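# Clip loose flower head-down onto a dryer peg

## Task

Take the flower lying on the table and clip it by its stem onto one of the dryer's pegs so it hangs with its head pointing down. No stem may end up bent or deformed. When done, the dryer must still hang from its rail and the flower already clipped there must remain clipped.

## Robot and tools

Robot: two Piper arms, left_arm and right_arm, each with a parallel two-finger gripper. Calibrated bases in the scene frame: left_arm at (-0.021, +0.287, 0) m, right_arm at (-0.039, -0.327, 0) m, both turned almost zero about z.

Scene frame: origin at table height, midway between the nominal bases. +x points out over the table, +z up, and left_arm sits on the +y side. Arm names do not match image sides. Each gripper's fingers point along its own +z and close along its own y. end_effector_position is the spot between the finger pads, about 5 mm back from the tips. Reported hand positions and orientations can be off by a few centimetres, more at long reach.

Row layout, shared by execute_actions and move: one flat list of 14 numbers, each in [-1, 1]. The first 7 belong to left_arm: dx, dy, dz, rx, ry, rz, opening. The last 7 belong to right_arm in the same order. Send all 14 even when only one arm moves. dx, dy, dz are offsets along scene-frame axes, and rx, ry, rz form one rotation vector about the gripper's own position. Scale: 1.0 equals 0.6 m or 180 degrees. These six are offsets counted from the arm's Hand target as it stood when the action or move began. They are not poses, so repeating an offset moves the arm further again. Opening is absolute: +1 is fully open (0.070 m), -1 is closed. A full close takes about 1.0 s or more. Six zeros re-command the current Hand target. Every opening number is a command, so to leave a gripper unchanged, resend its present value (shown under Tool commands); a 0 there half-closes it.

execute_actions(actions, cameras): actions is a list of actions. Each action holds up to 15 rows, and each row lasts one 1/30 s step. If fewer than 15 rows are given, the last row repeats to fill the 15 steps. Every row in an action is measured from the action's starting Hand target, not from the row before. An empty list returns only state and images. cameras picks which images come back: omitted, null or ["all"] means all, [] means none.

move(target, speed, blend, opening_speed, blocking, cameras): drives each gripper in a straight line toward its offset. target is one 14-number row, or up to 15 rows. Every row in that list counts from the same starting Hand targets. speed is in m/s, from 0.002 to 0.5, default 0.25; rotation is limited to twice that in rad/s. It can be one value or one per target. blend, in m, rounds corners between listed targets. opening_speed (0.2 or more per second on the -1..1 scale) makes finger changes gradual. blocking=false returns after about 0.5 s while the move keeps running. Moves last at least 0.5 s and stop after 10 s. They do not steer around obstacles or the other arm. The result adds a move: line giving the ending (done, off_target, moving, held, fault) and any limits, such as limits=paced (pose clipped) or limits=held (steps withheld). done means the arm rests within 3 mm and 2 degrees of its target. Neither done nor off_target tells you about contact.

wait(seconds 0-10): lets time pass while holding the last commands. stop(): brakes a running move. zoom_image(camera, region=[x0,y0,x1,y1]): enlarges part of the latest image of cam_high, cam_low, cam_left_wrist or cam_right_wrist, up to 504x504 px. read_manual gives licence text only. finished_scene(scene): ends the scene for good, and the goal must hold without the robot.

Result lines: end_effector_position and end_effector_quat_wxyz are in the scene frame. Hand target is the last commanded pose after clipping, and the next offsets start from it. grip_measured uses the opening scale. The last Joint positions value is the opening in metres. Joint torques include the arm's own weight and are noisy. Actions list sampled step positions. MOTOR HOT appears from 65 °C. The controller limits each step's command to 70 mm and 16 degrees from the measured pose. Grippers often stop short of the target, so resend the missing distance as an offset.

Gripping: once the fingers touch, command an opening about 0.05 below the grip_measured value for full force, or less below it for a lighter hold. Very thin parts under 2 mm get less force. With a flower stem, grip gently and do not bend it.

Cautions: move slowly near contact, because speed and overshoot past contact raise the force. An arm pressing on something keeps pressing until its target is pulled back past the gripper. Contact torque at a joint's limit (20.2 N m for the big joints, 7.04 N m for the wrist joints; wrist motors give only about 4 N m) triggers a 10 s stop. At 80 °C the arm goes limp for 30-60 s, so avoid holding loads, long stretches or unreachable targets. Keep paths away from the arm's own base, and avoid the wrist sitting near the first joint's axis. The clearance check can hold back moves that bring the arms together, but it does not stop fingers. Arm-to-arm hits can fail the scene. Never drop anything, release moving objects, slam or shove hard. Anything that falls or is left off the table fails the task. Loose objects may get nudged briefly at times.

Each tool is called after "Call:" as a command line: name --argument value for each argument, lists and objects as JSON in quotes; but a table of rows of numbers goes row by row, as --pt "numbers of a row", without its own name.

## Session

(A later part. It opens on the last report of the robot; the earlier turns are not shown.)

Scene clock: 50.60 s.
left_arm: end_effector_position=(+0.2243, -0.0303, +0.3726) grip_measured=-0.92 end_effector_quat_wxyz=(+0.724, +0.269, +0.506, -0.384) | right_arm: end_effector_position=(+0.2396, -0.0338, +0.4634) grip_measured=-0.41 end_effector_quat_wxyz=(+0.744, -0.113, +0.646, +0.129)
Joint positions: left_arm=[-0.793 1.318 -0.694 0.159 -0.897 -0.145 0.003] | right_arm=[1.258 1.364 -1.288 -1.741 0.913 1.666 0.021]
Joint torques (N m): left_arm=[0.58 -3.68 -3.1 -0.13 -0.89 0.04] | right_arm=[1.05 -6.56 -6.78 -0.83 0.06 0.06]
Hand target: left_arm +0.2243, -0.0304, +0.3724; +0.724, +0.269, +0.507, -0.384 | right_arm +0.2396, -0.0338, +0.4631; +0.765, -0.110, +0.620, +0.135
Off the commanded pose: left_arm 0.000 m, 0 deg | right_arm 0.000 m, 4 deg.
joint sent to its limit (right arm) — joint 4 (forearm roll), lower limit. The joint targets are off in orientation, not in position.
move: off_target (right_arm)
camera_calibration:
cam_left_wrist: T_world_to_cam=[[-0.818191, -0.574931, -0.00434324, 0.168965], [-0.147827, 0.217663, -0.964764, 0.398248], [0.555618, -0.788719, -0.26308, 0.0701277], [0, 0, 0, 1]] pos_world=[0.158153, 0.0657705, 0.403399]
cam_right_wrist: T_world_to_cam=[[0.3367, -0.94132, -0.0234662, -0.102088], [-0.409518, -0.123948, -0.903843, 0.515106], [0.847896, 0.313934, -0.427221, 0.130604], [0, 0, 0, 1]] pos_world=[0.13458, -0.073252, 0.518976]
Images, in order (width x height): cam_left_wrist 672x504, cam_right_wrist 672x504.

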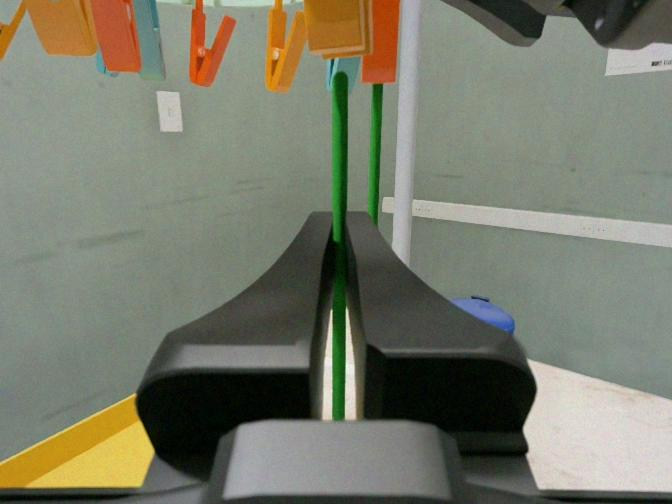

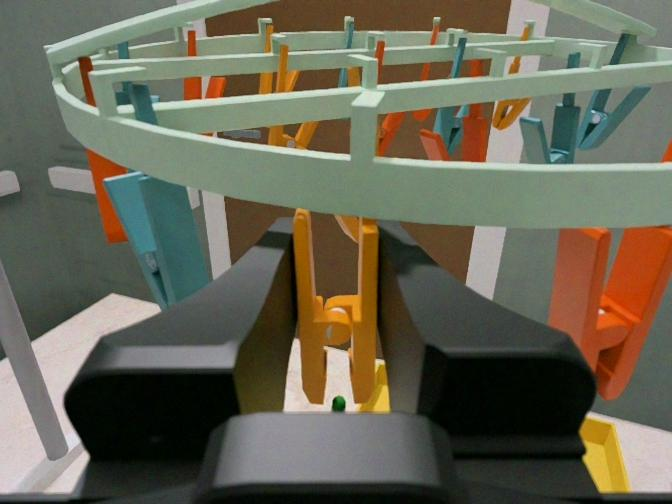

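Call:
move --target '[0,0,0.025,0,0,0,-0.98,0,0,0,0,0,0,-0.48]' --speed 0.03 --cameras '["cam_right_wrist","cam_left_wrist"]'

Call:
zoom_image --camera "cam_right_wrist" --region '[270, 310, 410, 430]'

Call:
zoom_image --camera "cam_left_wrist" --region '[240, 0, 440, 120]'

Scene clock: 51.57 s.
left_arm: end_effector_position=(+0.2245, -0.0303, +0.3876) grip_measured=-0.92 end_effector_quat_wxyz=(+0.724, +0.268, +0.507, -0.384) | right_arm: end_effector_position=(+0.2396, -0.0338, +0.4634) grip_measured=-0.41 end_effector_quat_wxyz=(+0.744, -0.113, +0.646, +0.129)
Joint positions: left_arm=[-0.793 1.293 -0.738 0.168 -0.827 -0.16 0.003] | right_arm=[1.258 1.364 -1.288 -1.741 0.913 1.666 0.021]
Joint torques (N m): left_arm=[-0.05 -3.41 -3.38 -0.1 -1.1 0.04] | right_arm=[0.99 -6.64 -6.83 -0.76 0.08 0.01]
Hand target: left_arm +0.2243, -0.0304, +0.3874; +0.724, +0.269, +0.507, -0.384 | right_arm +0.2396, -0.0338, +0.4631; +0.765, -0.110, +0.620, +0.135
Off the commanded pose: left_arm 0.000 m, 0 deg | right_arm 0.000 m, 4 deg.
joint sent to its limit (right arm) — joint 4 (forearm roll), lower limit. The joint targets are off in orientation, not in position.
move: off_target (right_arm)
camera_calibration:
cam_left_wrist: T_world_to_cam=[[-0.817851, -0.575419, -0.00360762, 0.168834], [-0.148944, 0.217743, -0.964574, 0.412844], [0.555819, -0.788341, -0.263786, 0.0742548], [0, 0, 0, 1]] pos_world=[0.158299, 0.0657941, 0.418415]
cam_right_wrist: T_world_to_cam=[[0.3367, -0.94132, -0.0234662, -0.102088], [-0.409518, -0.123948, -0.903843, 0.515106], [0.847896, 0.313934, -0.427221, 0.130604], [0, 0, 0, 1]] pos_world=[0.13458, -0.073252, 0.518976]
Images, in order (width x height): cam_left_wrist 672x504, cam_right_wrist 672x504.

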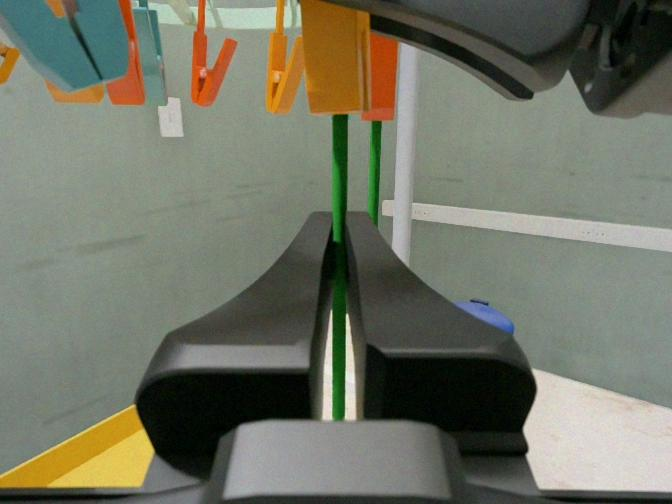

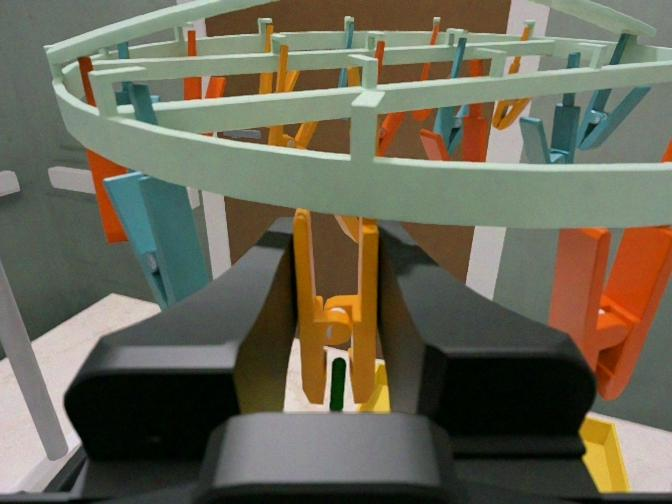

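Scaled by 3.600 from the camera's 672x504 image, which has a finer 960x720 frame.

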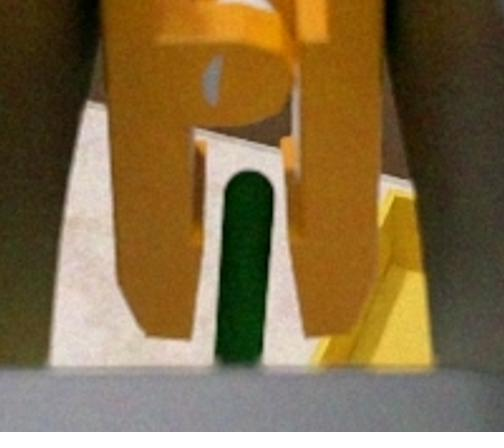

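Scaled by 2.520 from the camera's 672x504 image, which has a finer 960x720 frame.

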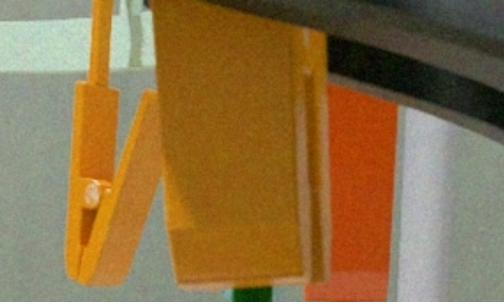

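Call:
move --target '[0,-0.003,0.004,0,0,0,-0.98,0.001,-0.003,0,0,0,0,-0.48]' --speed 0.02 --cameras '["cam_right_wrist"]'

Call:
move --target '[0,0,0,0,0,0,-0.98,0,0,0,0,0,0,0.0]' --opening_speed 0.25

Call:
zoom_image --camera "cam_right_wrist" --region '[230, 190, 450, 430]'

Scene clock: 53.77 s.
left_arm: end_effector_position=(+0.2241, -0.0320, +0.3900) grip_measured=-0.92 end_effector_quat_wxyz=(+0.724, +0.268, +0.506, -0.384) | right_arm: end_effector_position=(+0.2401, -0.0356, +0.4635) grip_measured=-0.41 end_effector_quat_wxyz=(+0.744, -0.113, +0.646, +0.129)
Joint positions: left_arm=[-0.8 1.294 -0.748 0.162 -0.818 -0.155 0.003] | right_arm=[1.254 1.359 -1.284 -1.741 0.909 1.666 0.021]
Joint torques (N m): left_arm=[-0.61 -2.47 -4.06 -0.35 -0.9 0.2] | right_arm=[0.48 -6.93 -5.89 -0.77 0.02 0.02]
Hand target: left_arm +0.2243, -0.0322, +0.3898; +0.724, +0.269, +0.507, -0.384 | right_arm +0.2402, -0.0356, +0.4631; +0.765, -0.110, +0.620, +0.135
Off the commanded pose: left_arm 0.000 m, 0 deg | right_arm 0.000 m, 4 deg.
joint sent to its limit (right arm) — joint 4 (forearm roll), lower limit. The joint targets are off in orientation, not in position.
move: off_target (right_arm)
camera_calibration:
cam_right_wrist: T_world_to_cam=[[0.336623, -0.941346, -0.0235181, -0.103929], [-0.409454, -0.123838, -0.903887, 0.515211], [0.847958, 0.313899, -0.427124, 0.130745], [0, 0, 0, 1]] pos_world=[0.135074, -0.0750718, 0.519093]
Images, in order (width x height): cam_right_wrist 672x504.

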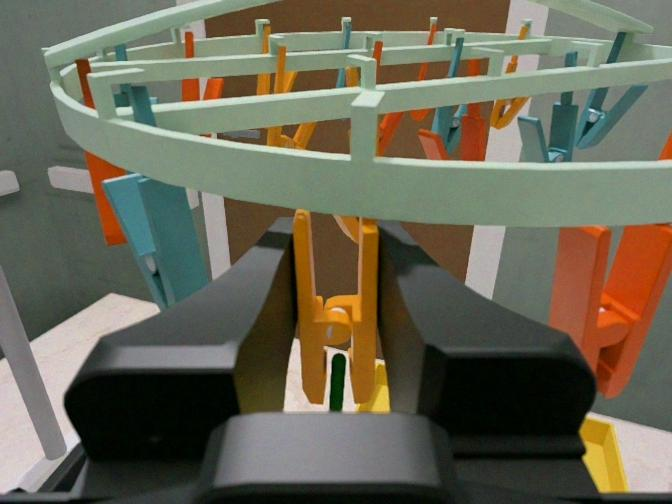

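Scene clock: 55.90 s.
left_arm: end_effector_position=(+0.2241, -0.0320, +0.3900) grip_measured=-0.92 end_effector_quat_wxyz=(+0.724, +0.268, +0.506, -0.384) | right_arm: end_effector_position=(+0.2401, -0.0356, +0.4635) grip_measured=+0.00 end_effector_quat_wxyz=(+0.744, -0.113, +0.646, +0.129)
Joint positions: left_arm=[-0.8 1.294 -0.748 0.162 -0.818 -0.155 0.003] | right_arm=[1.254 1.359 -1.284 -1.741 0.909 1.666 0.035]
Joint torques (N m): left_arm=[-0.39 -2.66 -3.6 -0.29 -0.97 0.17] | right_arm=[0.51 -6.64 -6.62 -0.76 0.15 0.06]
Hand target: left_arm +0.2243, -0.0322, +0.3898; +0.724, +0.269, +0.507, -0.384 | right_arm +0.2402, -0.0356, +0.4631; +0.765, -0.110, +0.620, +0.135
Off the commanded pose: left_arm 0.000 m, 0 deg | right_arm 0.000 m, 4 deg.
joint sent to its limit (right arm) — joint 4 (forearm roll), lower limit. The joint targets are off in orientation, not in position.
move: off_target (right_arm)
camera_calibration:
cam_left_wrist: T_world_to_cam=[[-0.81841, -0.574623, -0.00364138, 0.1677], [-0.148295, 0.217325, -0.964769, 0.415409], [0.555169, -0.789037, -0.263075, 0.0735827], [0, 0, 0, 1]] pos_world=[0.158, 0.064145, 0.420742]
cam_right_wrist: T_world_to_cam=[[0.336623, -0.941346, -0.0235181, -0.103929], [-0.409454, -0.123838, -0.903887, 0.515211], [0.847958, 0.313899, -0.427124, 0.130745], [0, 0, 0, 1]] pos_world=[0.135074, -0.0750718, 0.519093]

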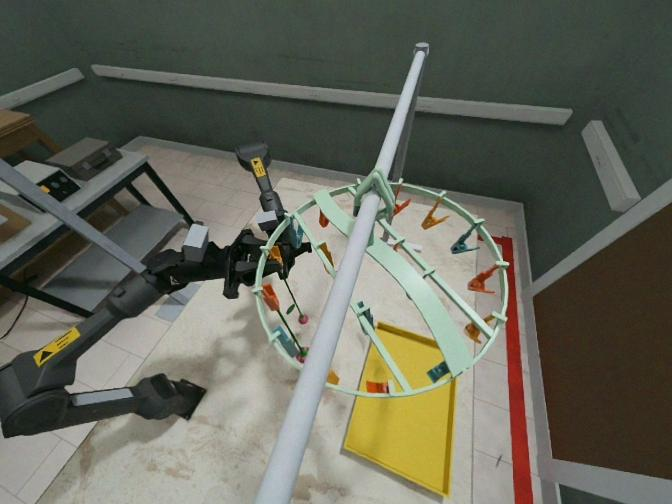

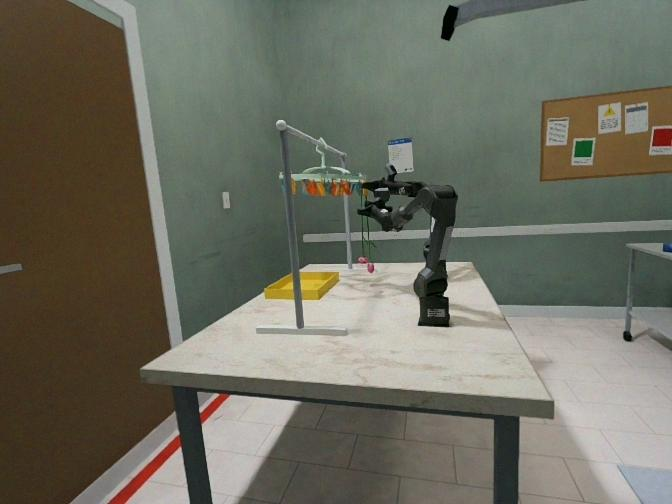

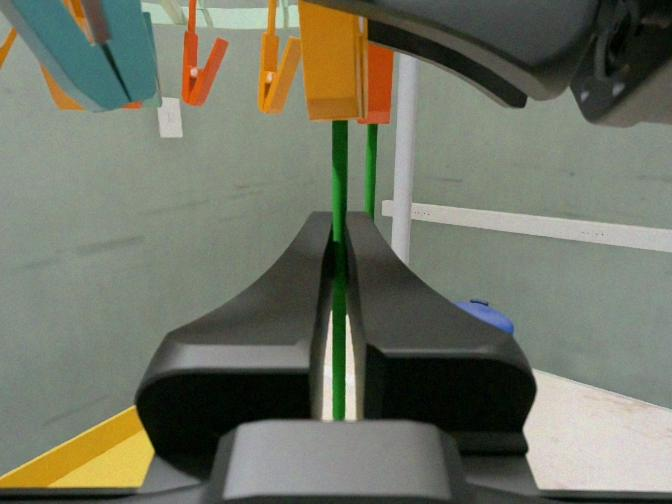

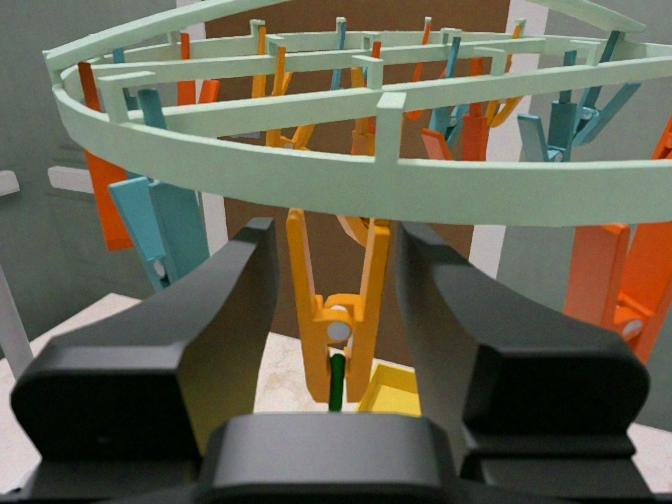

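Scaled by 2.100 from the camera's 672x504 image, which has a finer 960x720 frame.

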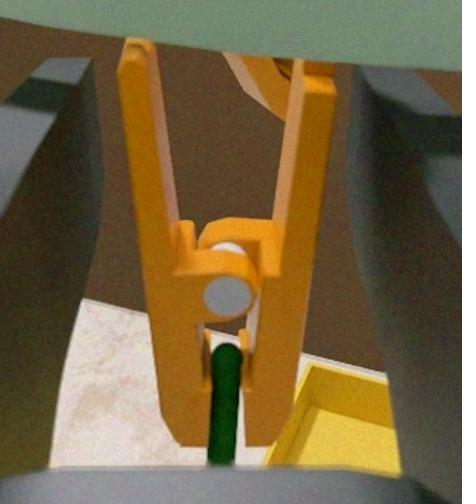

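Call:
move --pt "0 0 0 0 0 0 -0.98 0 0 0 0 0 0 0.8" --pt "0 0 0 0 0 0 -0.98 -0.18 -0.065 -0.025 0 0 0 0.8" --speed 0.12 --opening_speed 1

Call:
move --target '[0,0,0,0,0,0,-0.45,0,0,0,0,0,0,0.8]' --opening_speed 0.3

Scene clock: 58.43 s.
left_arm: end_effector_position=(+0.2241, -0.0320, +0.3900) grip_measured=-0.92 end_effector_quat_wxyz=(+0.724, +0.268, +0.506, -0.384) | right_arm: end_effector_position=(+0.1325, -0.0747, +0.4482) grip_measured=+0.80 end_effector_quat_wxyz=(+0.742, -0.165, +0.627, +0.174)
Joint positions: left_arm=[-0.8 1.294 -0.748 0.162 -0.818 -0.155 0.003] | right_arm=[1.721 1.077 -0.993 -1.741 1.231 1.599 0.063]
Joint torques (N m): left_arm=[0 -2.75 -3.09 -0.24 -1.03 0.14] | right_arm=[0.62 -2.01 -6.85 -0.89 0.13 -0.03]
Hand target: left_arm +0.2243, -0.0322, +0.3898; +0.724, +0.269, +0.507, -0.384 | right_arm +0.1322, -0.0746, +0.4481; +0.765, -0.110, +0.620, +0.135
Off the commanded pose: left_arm 0.000 m, 0 deg | right_arm 0.000 m, 8 deg.
joint sent to its limit (right arm) — joint 4 (forearm roll), lower limit; joint 5 (wrist pitch), upper limit. The joint targets are off in orientation, not in position.
move: off_target (right_arm)
camera_calibration:
cam_left_wrist: T_world_to_cam=[[-0.81841, -0.574623, -0.00364138, 0.1677], [-0.148295, 0.217325, -0.964769, 0.415409], [0.555169, -0.789037, -0.263075, 0.0735827], [0, 0, 0, 1]] pos_world=[0.158, 0.064145, 0.420742]
cam_right_wrist: T_world_to_cam=[[0.46434, -0.885654, 0.00246109, -0.129256], [-0.361426, -0.192028, -0.912413, 0.444852], [0.808554, 0.42278, -0.409264, 0.233028], [0, 0, 0, 1]] pos_world=[0.0323844, -0.127571, 0.501577]

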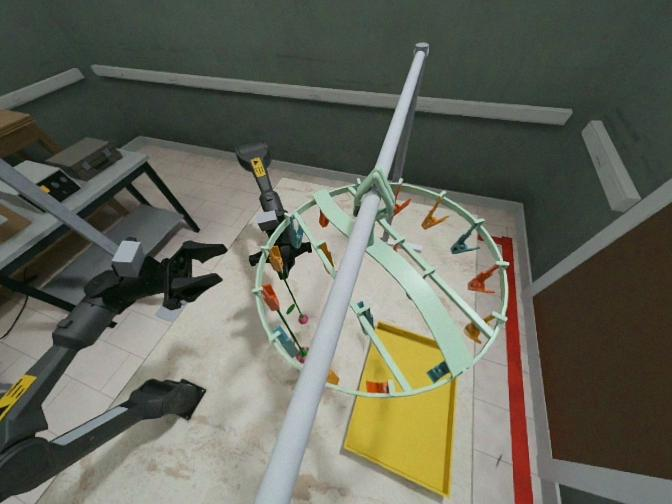

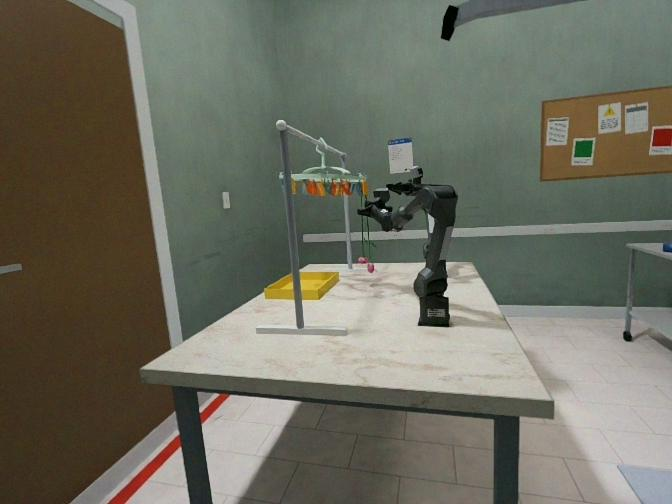

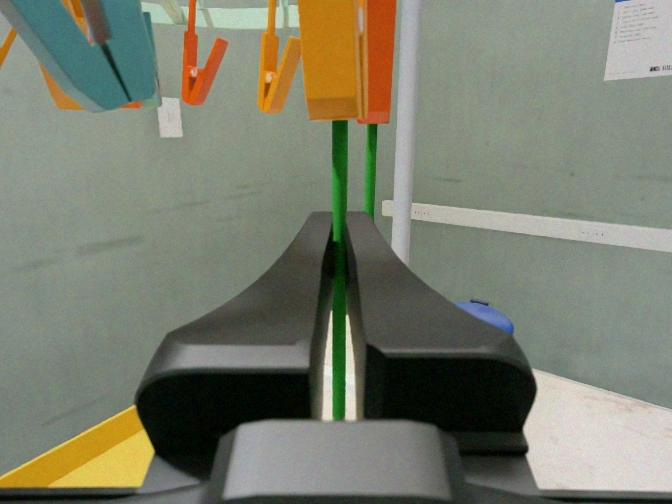

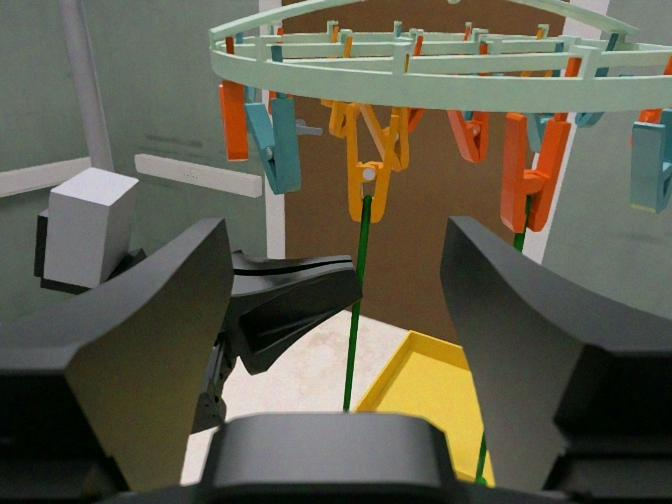

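Scene clock: 60.40 s.
left_arm: end_effector_position=(+0.2241, -0.0320, +0.3900) grip_measured=-0.45 end_effector_quat_wxyz=(+0.724, +0.268, +0.506, -0.384) | right_arm: end_effector_position=(+0.1328, -0.0747, +0.4486) grip_measured=+0.80 end_effector_quat_wxyz=(+0.742, -0.164, +0.627, +0.174)
Joint positions: left_arm=[-0.8 1.294 -0.748 0.162 -0.818 -0.155 0.019] | right_arm=[1.72 1.078 -0.994 -1.741 1.231 1.599 0.063]
Joint torques (N m): left_arm=[0.19 -2.91 -3.09 -0.19 -1.11 0.11] | right_arm=[1.14 -3.43 -5.54 -0.82 0.06 0.05]
Hand target: left_arm +0.2243, -0.0322, +0.3898; +0.724, +0.269, +0.507, -0.384 | right_arm +0.1322, -0.0746, +0.4481; +0.765, -0.110, +0.620, +0.135
Off the commanded pose: left_arm 0.000 m, 0 deg | right_arm 0.001 m, 8 deg.
joint sent to its limit (right arm) — joint 4 (forearm roll), lower limit; joint 5 (wrist pitch), upper limit. The joint targets are off in orientation, not in position.
move: off_target (right_arm)
camera_calibration:
cam_left_wrist: T_world_to_cam=[[-0.81841, -0.574623, -0.00364138, 0.1677], [-0.148295, 0.217325, -0.964769, 0.415409], [0.555169, -0.789037, -0.263075, 0.0735827], [0, 0, 0, 1]] pos_world=[0.158, 0.064145, 0.420742]
cam_right_wrist: T_world_to_cam=[[0.463196, -0.886254, 0.00162169, -0.128915], [-0.361789, -0.190757, -0.912535, 0.445511], [0.809048, 0.422096, -0.408995, 0.232714], [0, 0, 0, 1]] pos_world=[0.0326171, -0.127495, 0.501933]

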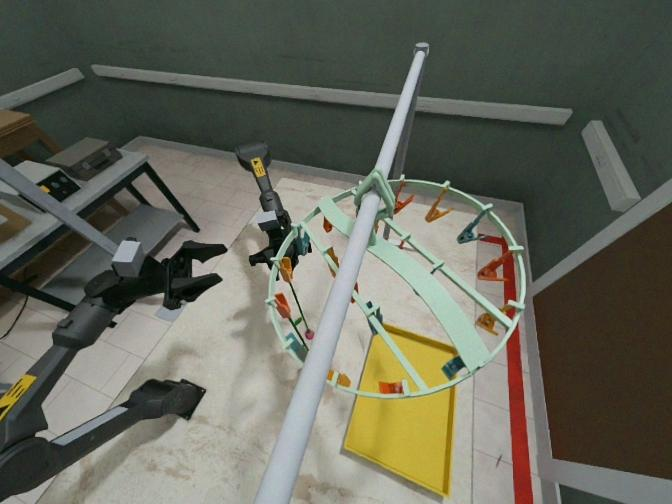

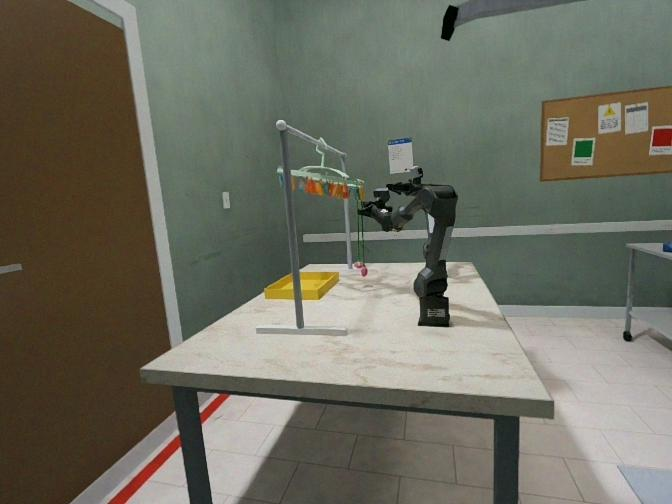

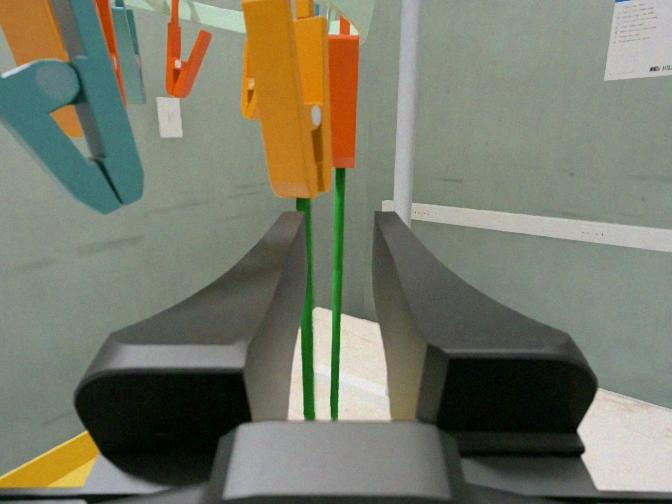

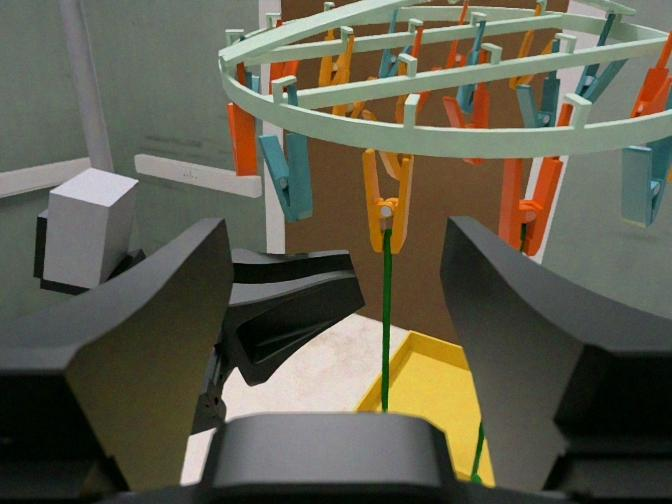

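Call:
move --pt "0 0 0 0 0 0 -0.1 0 0 0 0 0 0 0.8" --pt "-0.1 0.13 -0.08 0 0 0 -0.1 0 0 0 0 0 0 0.8" --pt "-0.1 0.25 -0.12 0 0 0 -0.1 0 0 0 0 0 0 0.8" --speed 0.12 --opening_speed 0.5

Call:
wait --seconds 2

Call:
zoom_image --camera "cam_low" --region '[260, 130, 400, 290]'

Scene clock: 63.70 s.
left_arm: end_effector_position=(+0.1643, +0.1174, +0.3180) grip_measured=-0.10 end_effector_quat_wxyz=(+0.725, +0.256, +0.520, -0.371) | right_arm: end_effector_position=(+0.1328, -0.0747, +0.4486) grip_measured=+0.80 end_effector_quat_wxyz=(+0.742, -0.164, +0.627, +0.174)
Joint positions: left_arm=[0.027 0.809 -0.188 0.91 -1.229 -0.819 0.031] | right_arm=[1.72 1.078 -0.994 -1.741 1.231 1.599 0.063]
Joint torques (N m): left_arm=[0.01 -0.87 -3.26 -0.62 -0.74 0.08] | right_arm=[0.91 -3.57 -5.6 -0.86 0.08 -0.1]
Hand target: left_arm +0.1643, +0.1178, +0.3178; +0.724, +0.269, +0.507, -0.384 | right_arm +0.1322, -0.0746, +0.4481; +0.765, -0.110, +0.620, +0.135
Off the commanded pose: left_arm 0.001 m, 3 deg | right_arm 0.001 m, 8 deg.
joint read past its limit (left arm) — joint 5 (wrist pitch), lower limit.
joint sent to its limit (left arm) — joint 5 (wrist pitch), lower limit. The joint targets are off in orientation, not in position.
joint sent to its limit (right arm) — joint 4 (forearm roll), lower limit; joint 5 (wrist pitch), upper limit. The joint targets are off in orientation, not in position.
move: off_target (left_arm, right_arm)
camera_calibration:
cam_left_wrist: T_world_to_cam=[[-0.794415, -0.607276, 0.0109912, 0.199498], [-0.177845, 0.21527, -0.960224, 0.30825], [0.580755, -0.764771, -0.279015, 0.203744], [0, 0, 0, 1]] pos_world=[0.09498, 0.210611, 0.350643]
cam_right_wrist: T_world_to_cam=[[0.463196, -0.886254, 0.00162169, -0.128915], [-0.361789, -0.190757, -0.912535, 0.445511], [0.809048, 0.422096, -0.408995, 0.232714], [0, 0, 0, 1]] pos_world=[0.0326171, -0.127495, 0.501933]

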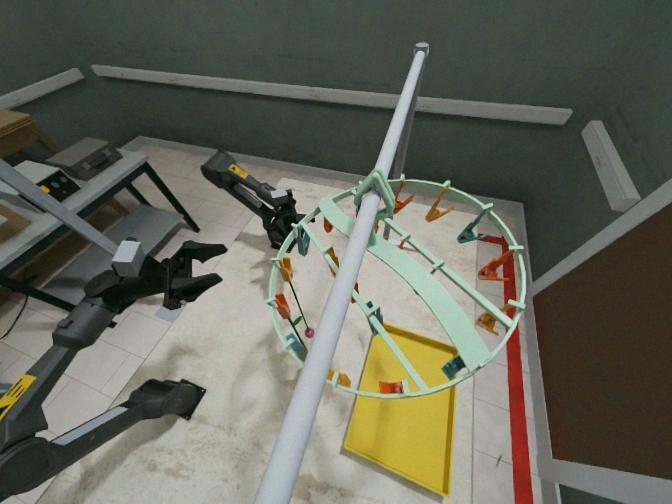

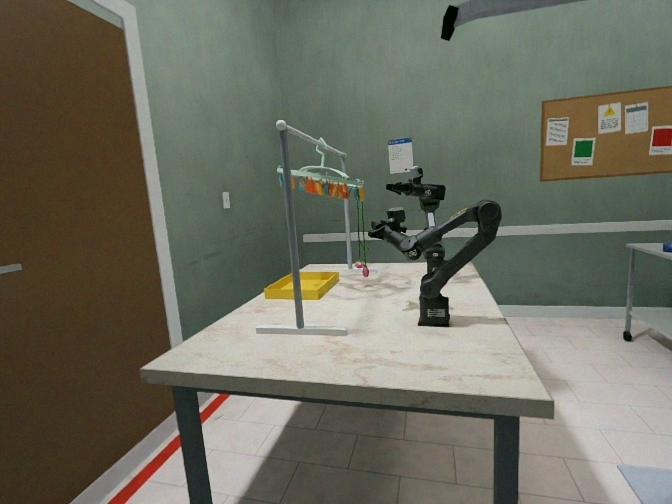

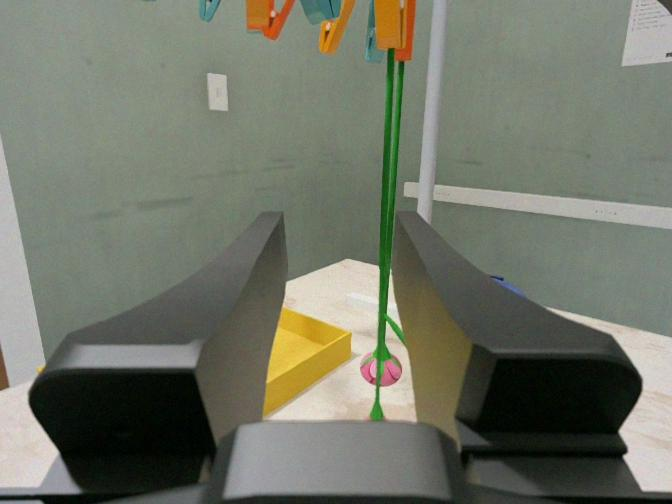

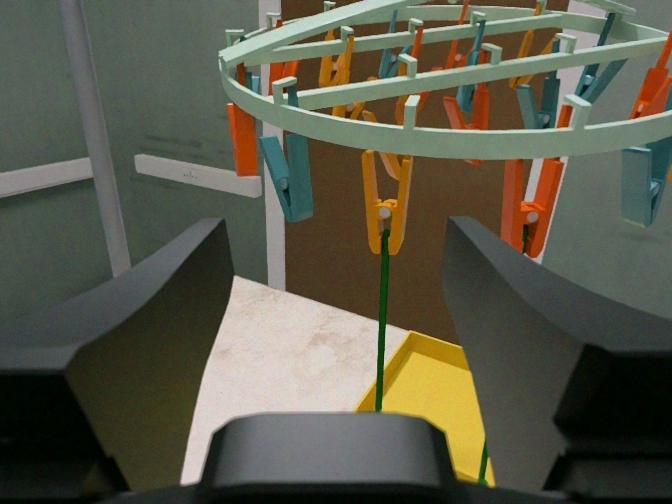

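Scene clock: 65.70 s.
left_arm: end_effector_position=(+0.1643, +0.1174, +0.3180) grip_measured=-0.10 end_effector_quat_wxyz=(+0.725, +0.256, +0.520, -0.371) | right_arm: end_effector_position=(+0.1328, -0.0747, +0.4486) grip_measured=+0.80 end_effector_quat_wxyz=(+0.742, -0.164, +0.627, +0.174)
Joint positions: left_arm=[0.027 0.809 -0.188 0.91 -1.229 -0.819 0.031] | right_arm=[1.72 1.078 -0.994 -1.741 1.231 1.599 0.063]
Joint torques (N m): left_arm=[-0.22 -0.85 -2.68 -0.57 -0.61 0] | right_arm=[1.09 -3.43 -5.68 -0.83 0.03 -0.05]
Hand target: left_arm +0.1643, +0.1178, +0.3178; +0.724, +0.269, +0.507, -0.384 | right_arm +0.1322, -0.0746, +0.4481; +0.765, -0.110, +0.620, +0.135
Tool commands: left_gripper/opening=-0.1 right_gripper/opening=+0.8
Off the commanded pose: left_arm 0.001 m, 3 deg | right_arm 0.001 m, 8 deg.
wait: 2.00 s; at rest by 0.17 s
camera_calibration:
cam_left_wrist: T_world_to_cam=[[-0.794415, -0.607276, 0.0109912, 0.199498], [-0.177845, 0.21527, -0.960224, 0.30825], [0.580755, -0.764771, -0.279015, 0.203744], [0, 0, 0, 1]] pos_world=[0.09498, 0.210611, 0.350643]
cam_right_wrist: T_world_to_cam=[[0.463196, -0.886254, 0.00162169, -0.128915], [-0.361789, -0.190757, -0.912535, 0.445511], [0.809048, 0.422096, -0.408995, 0.232714], [0, 0, 0, 1]] pos_world=[0.0326171, -0.127495, 0.501933]

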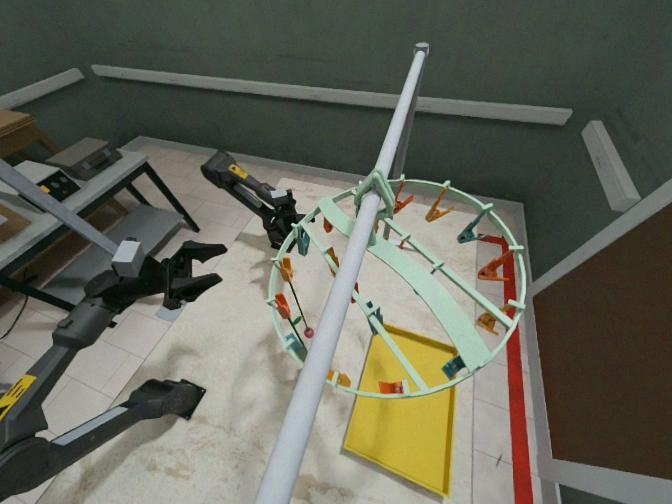

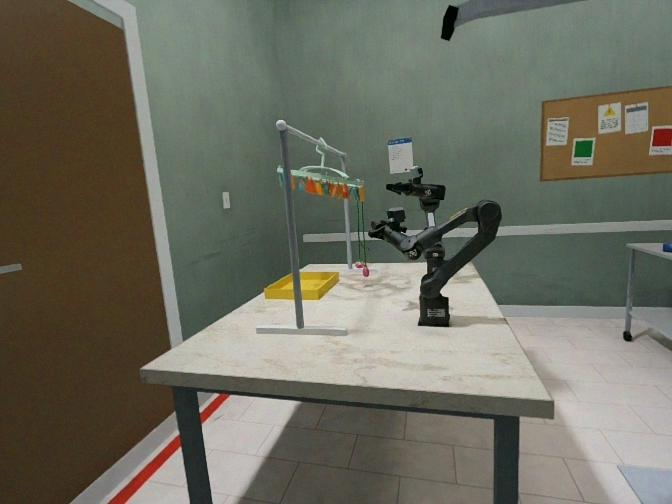

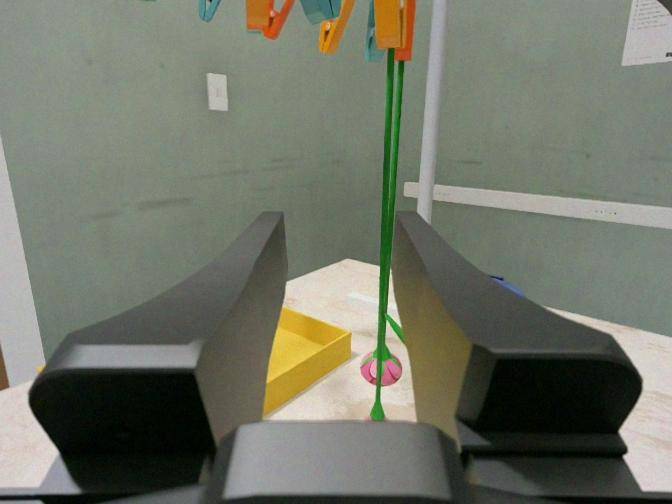

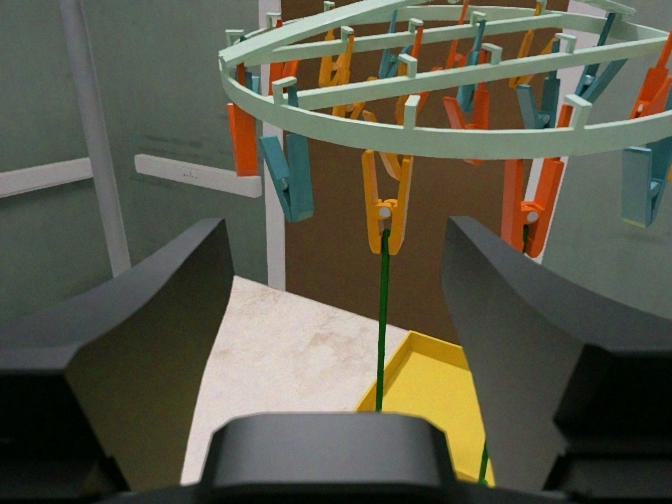

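Scaled by 3.150 from the camera's 672x504 image, which has a finer 960x720 frame.

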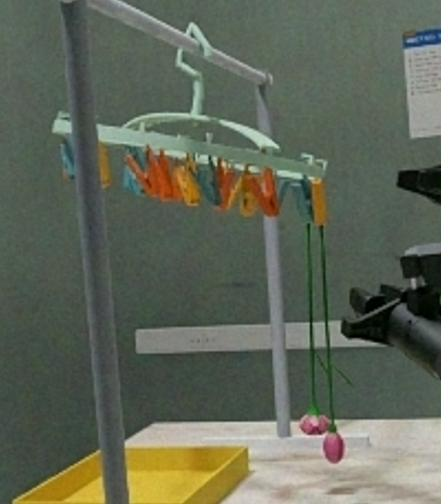

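Both hang, stable.

Call:
finished_scene --scene 1

The scene is finished: the task was done.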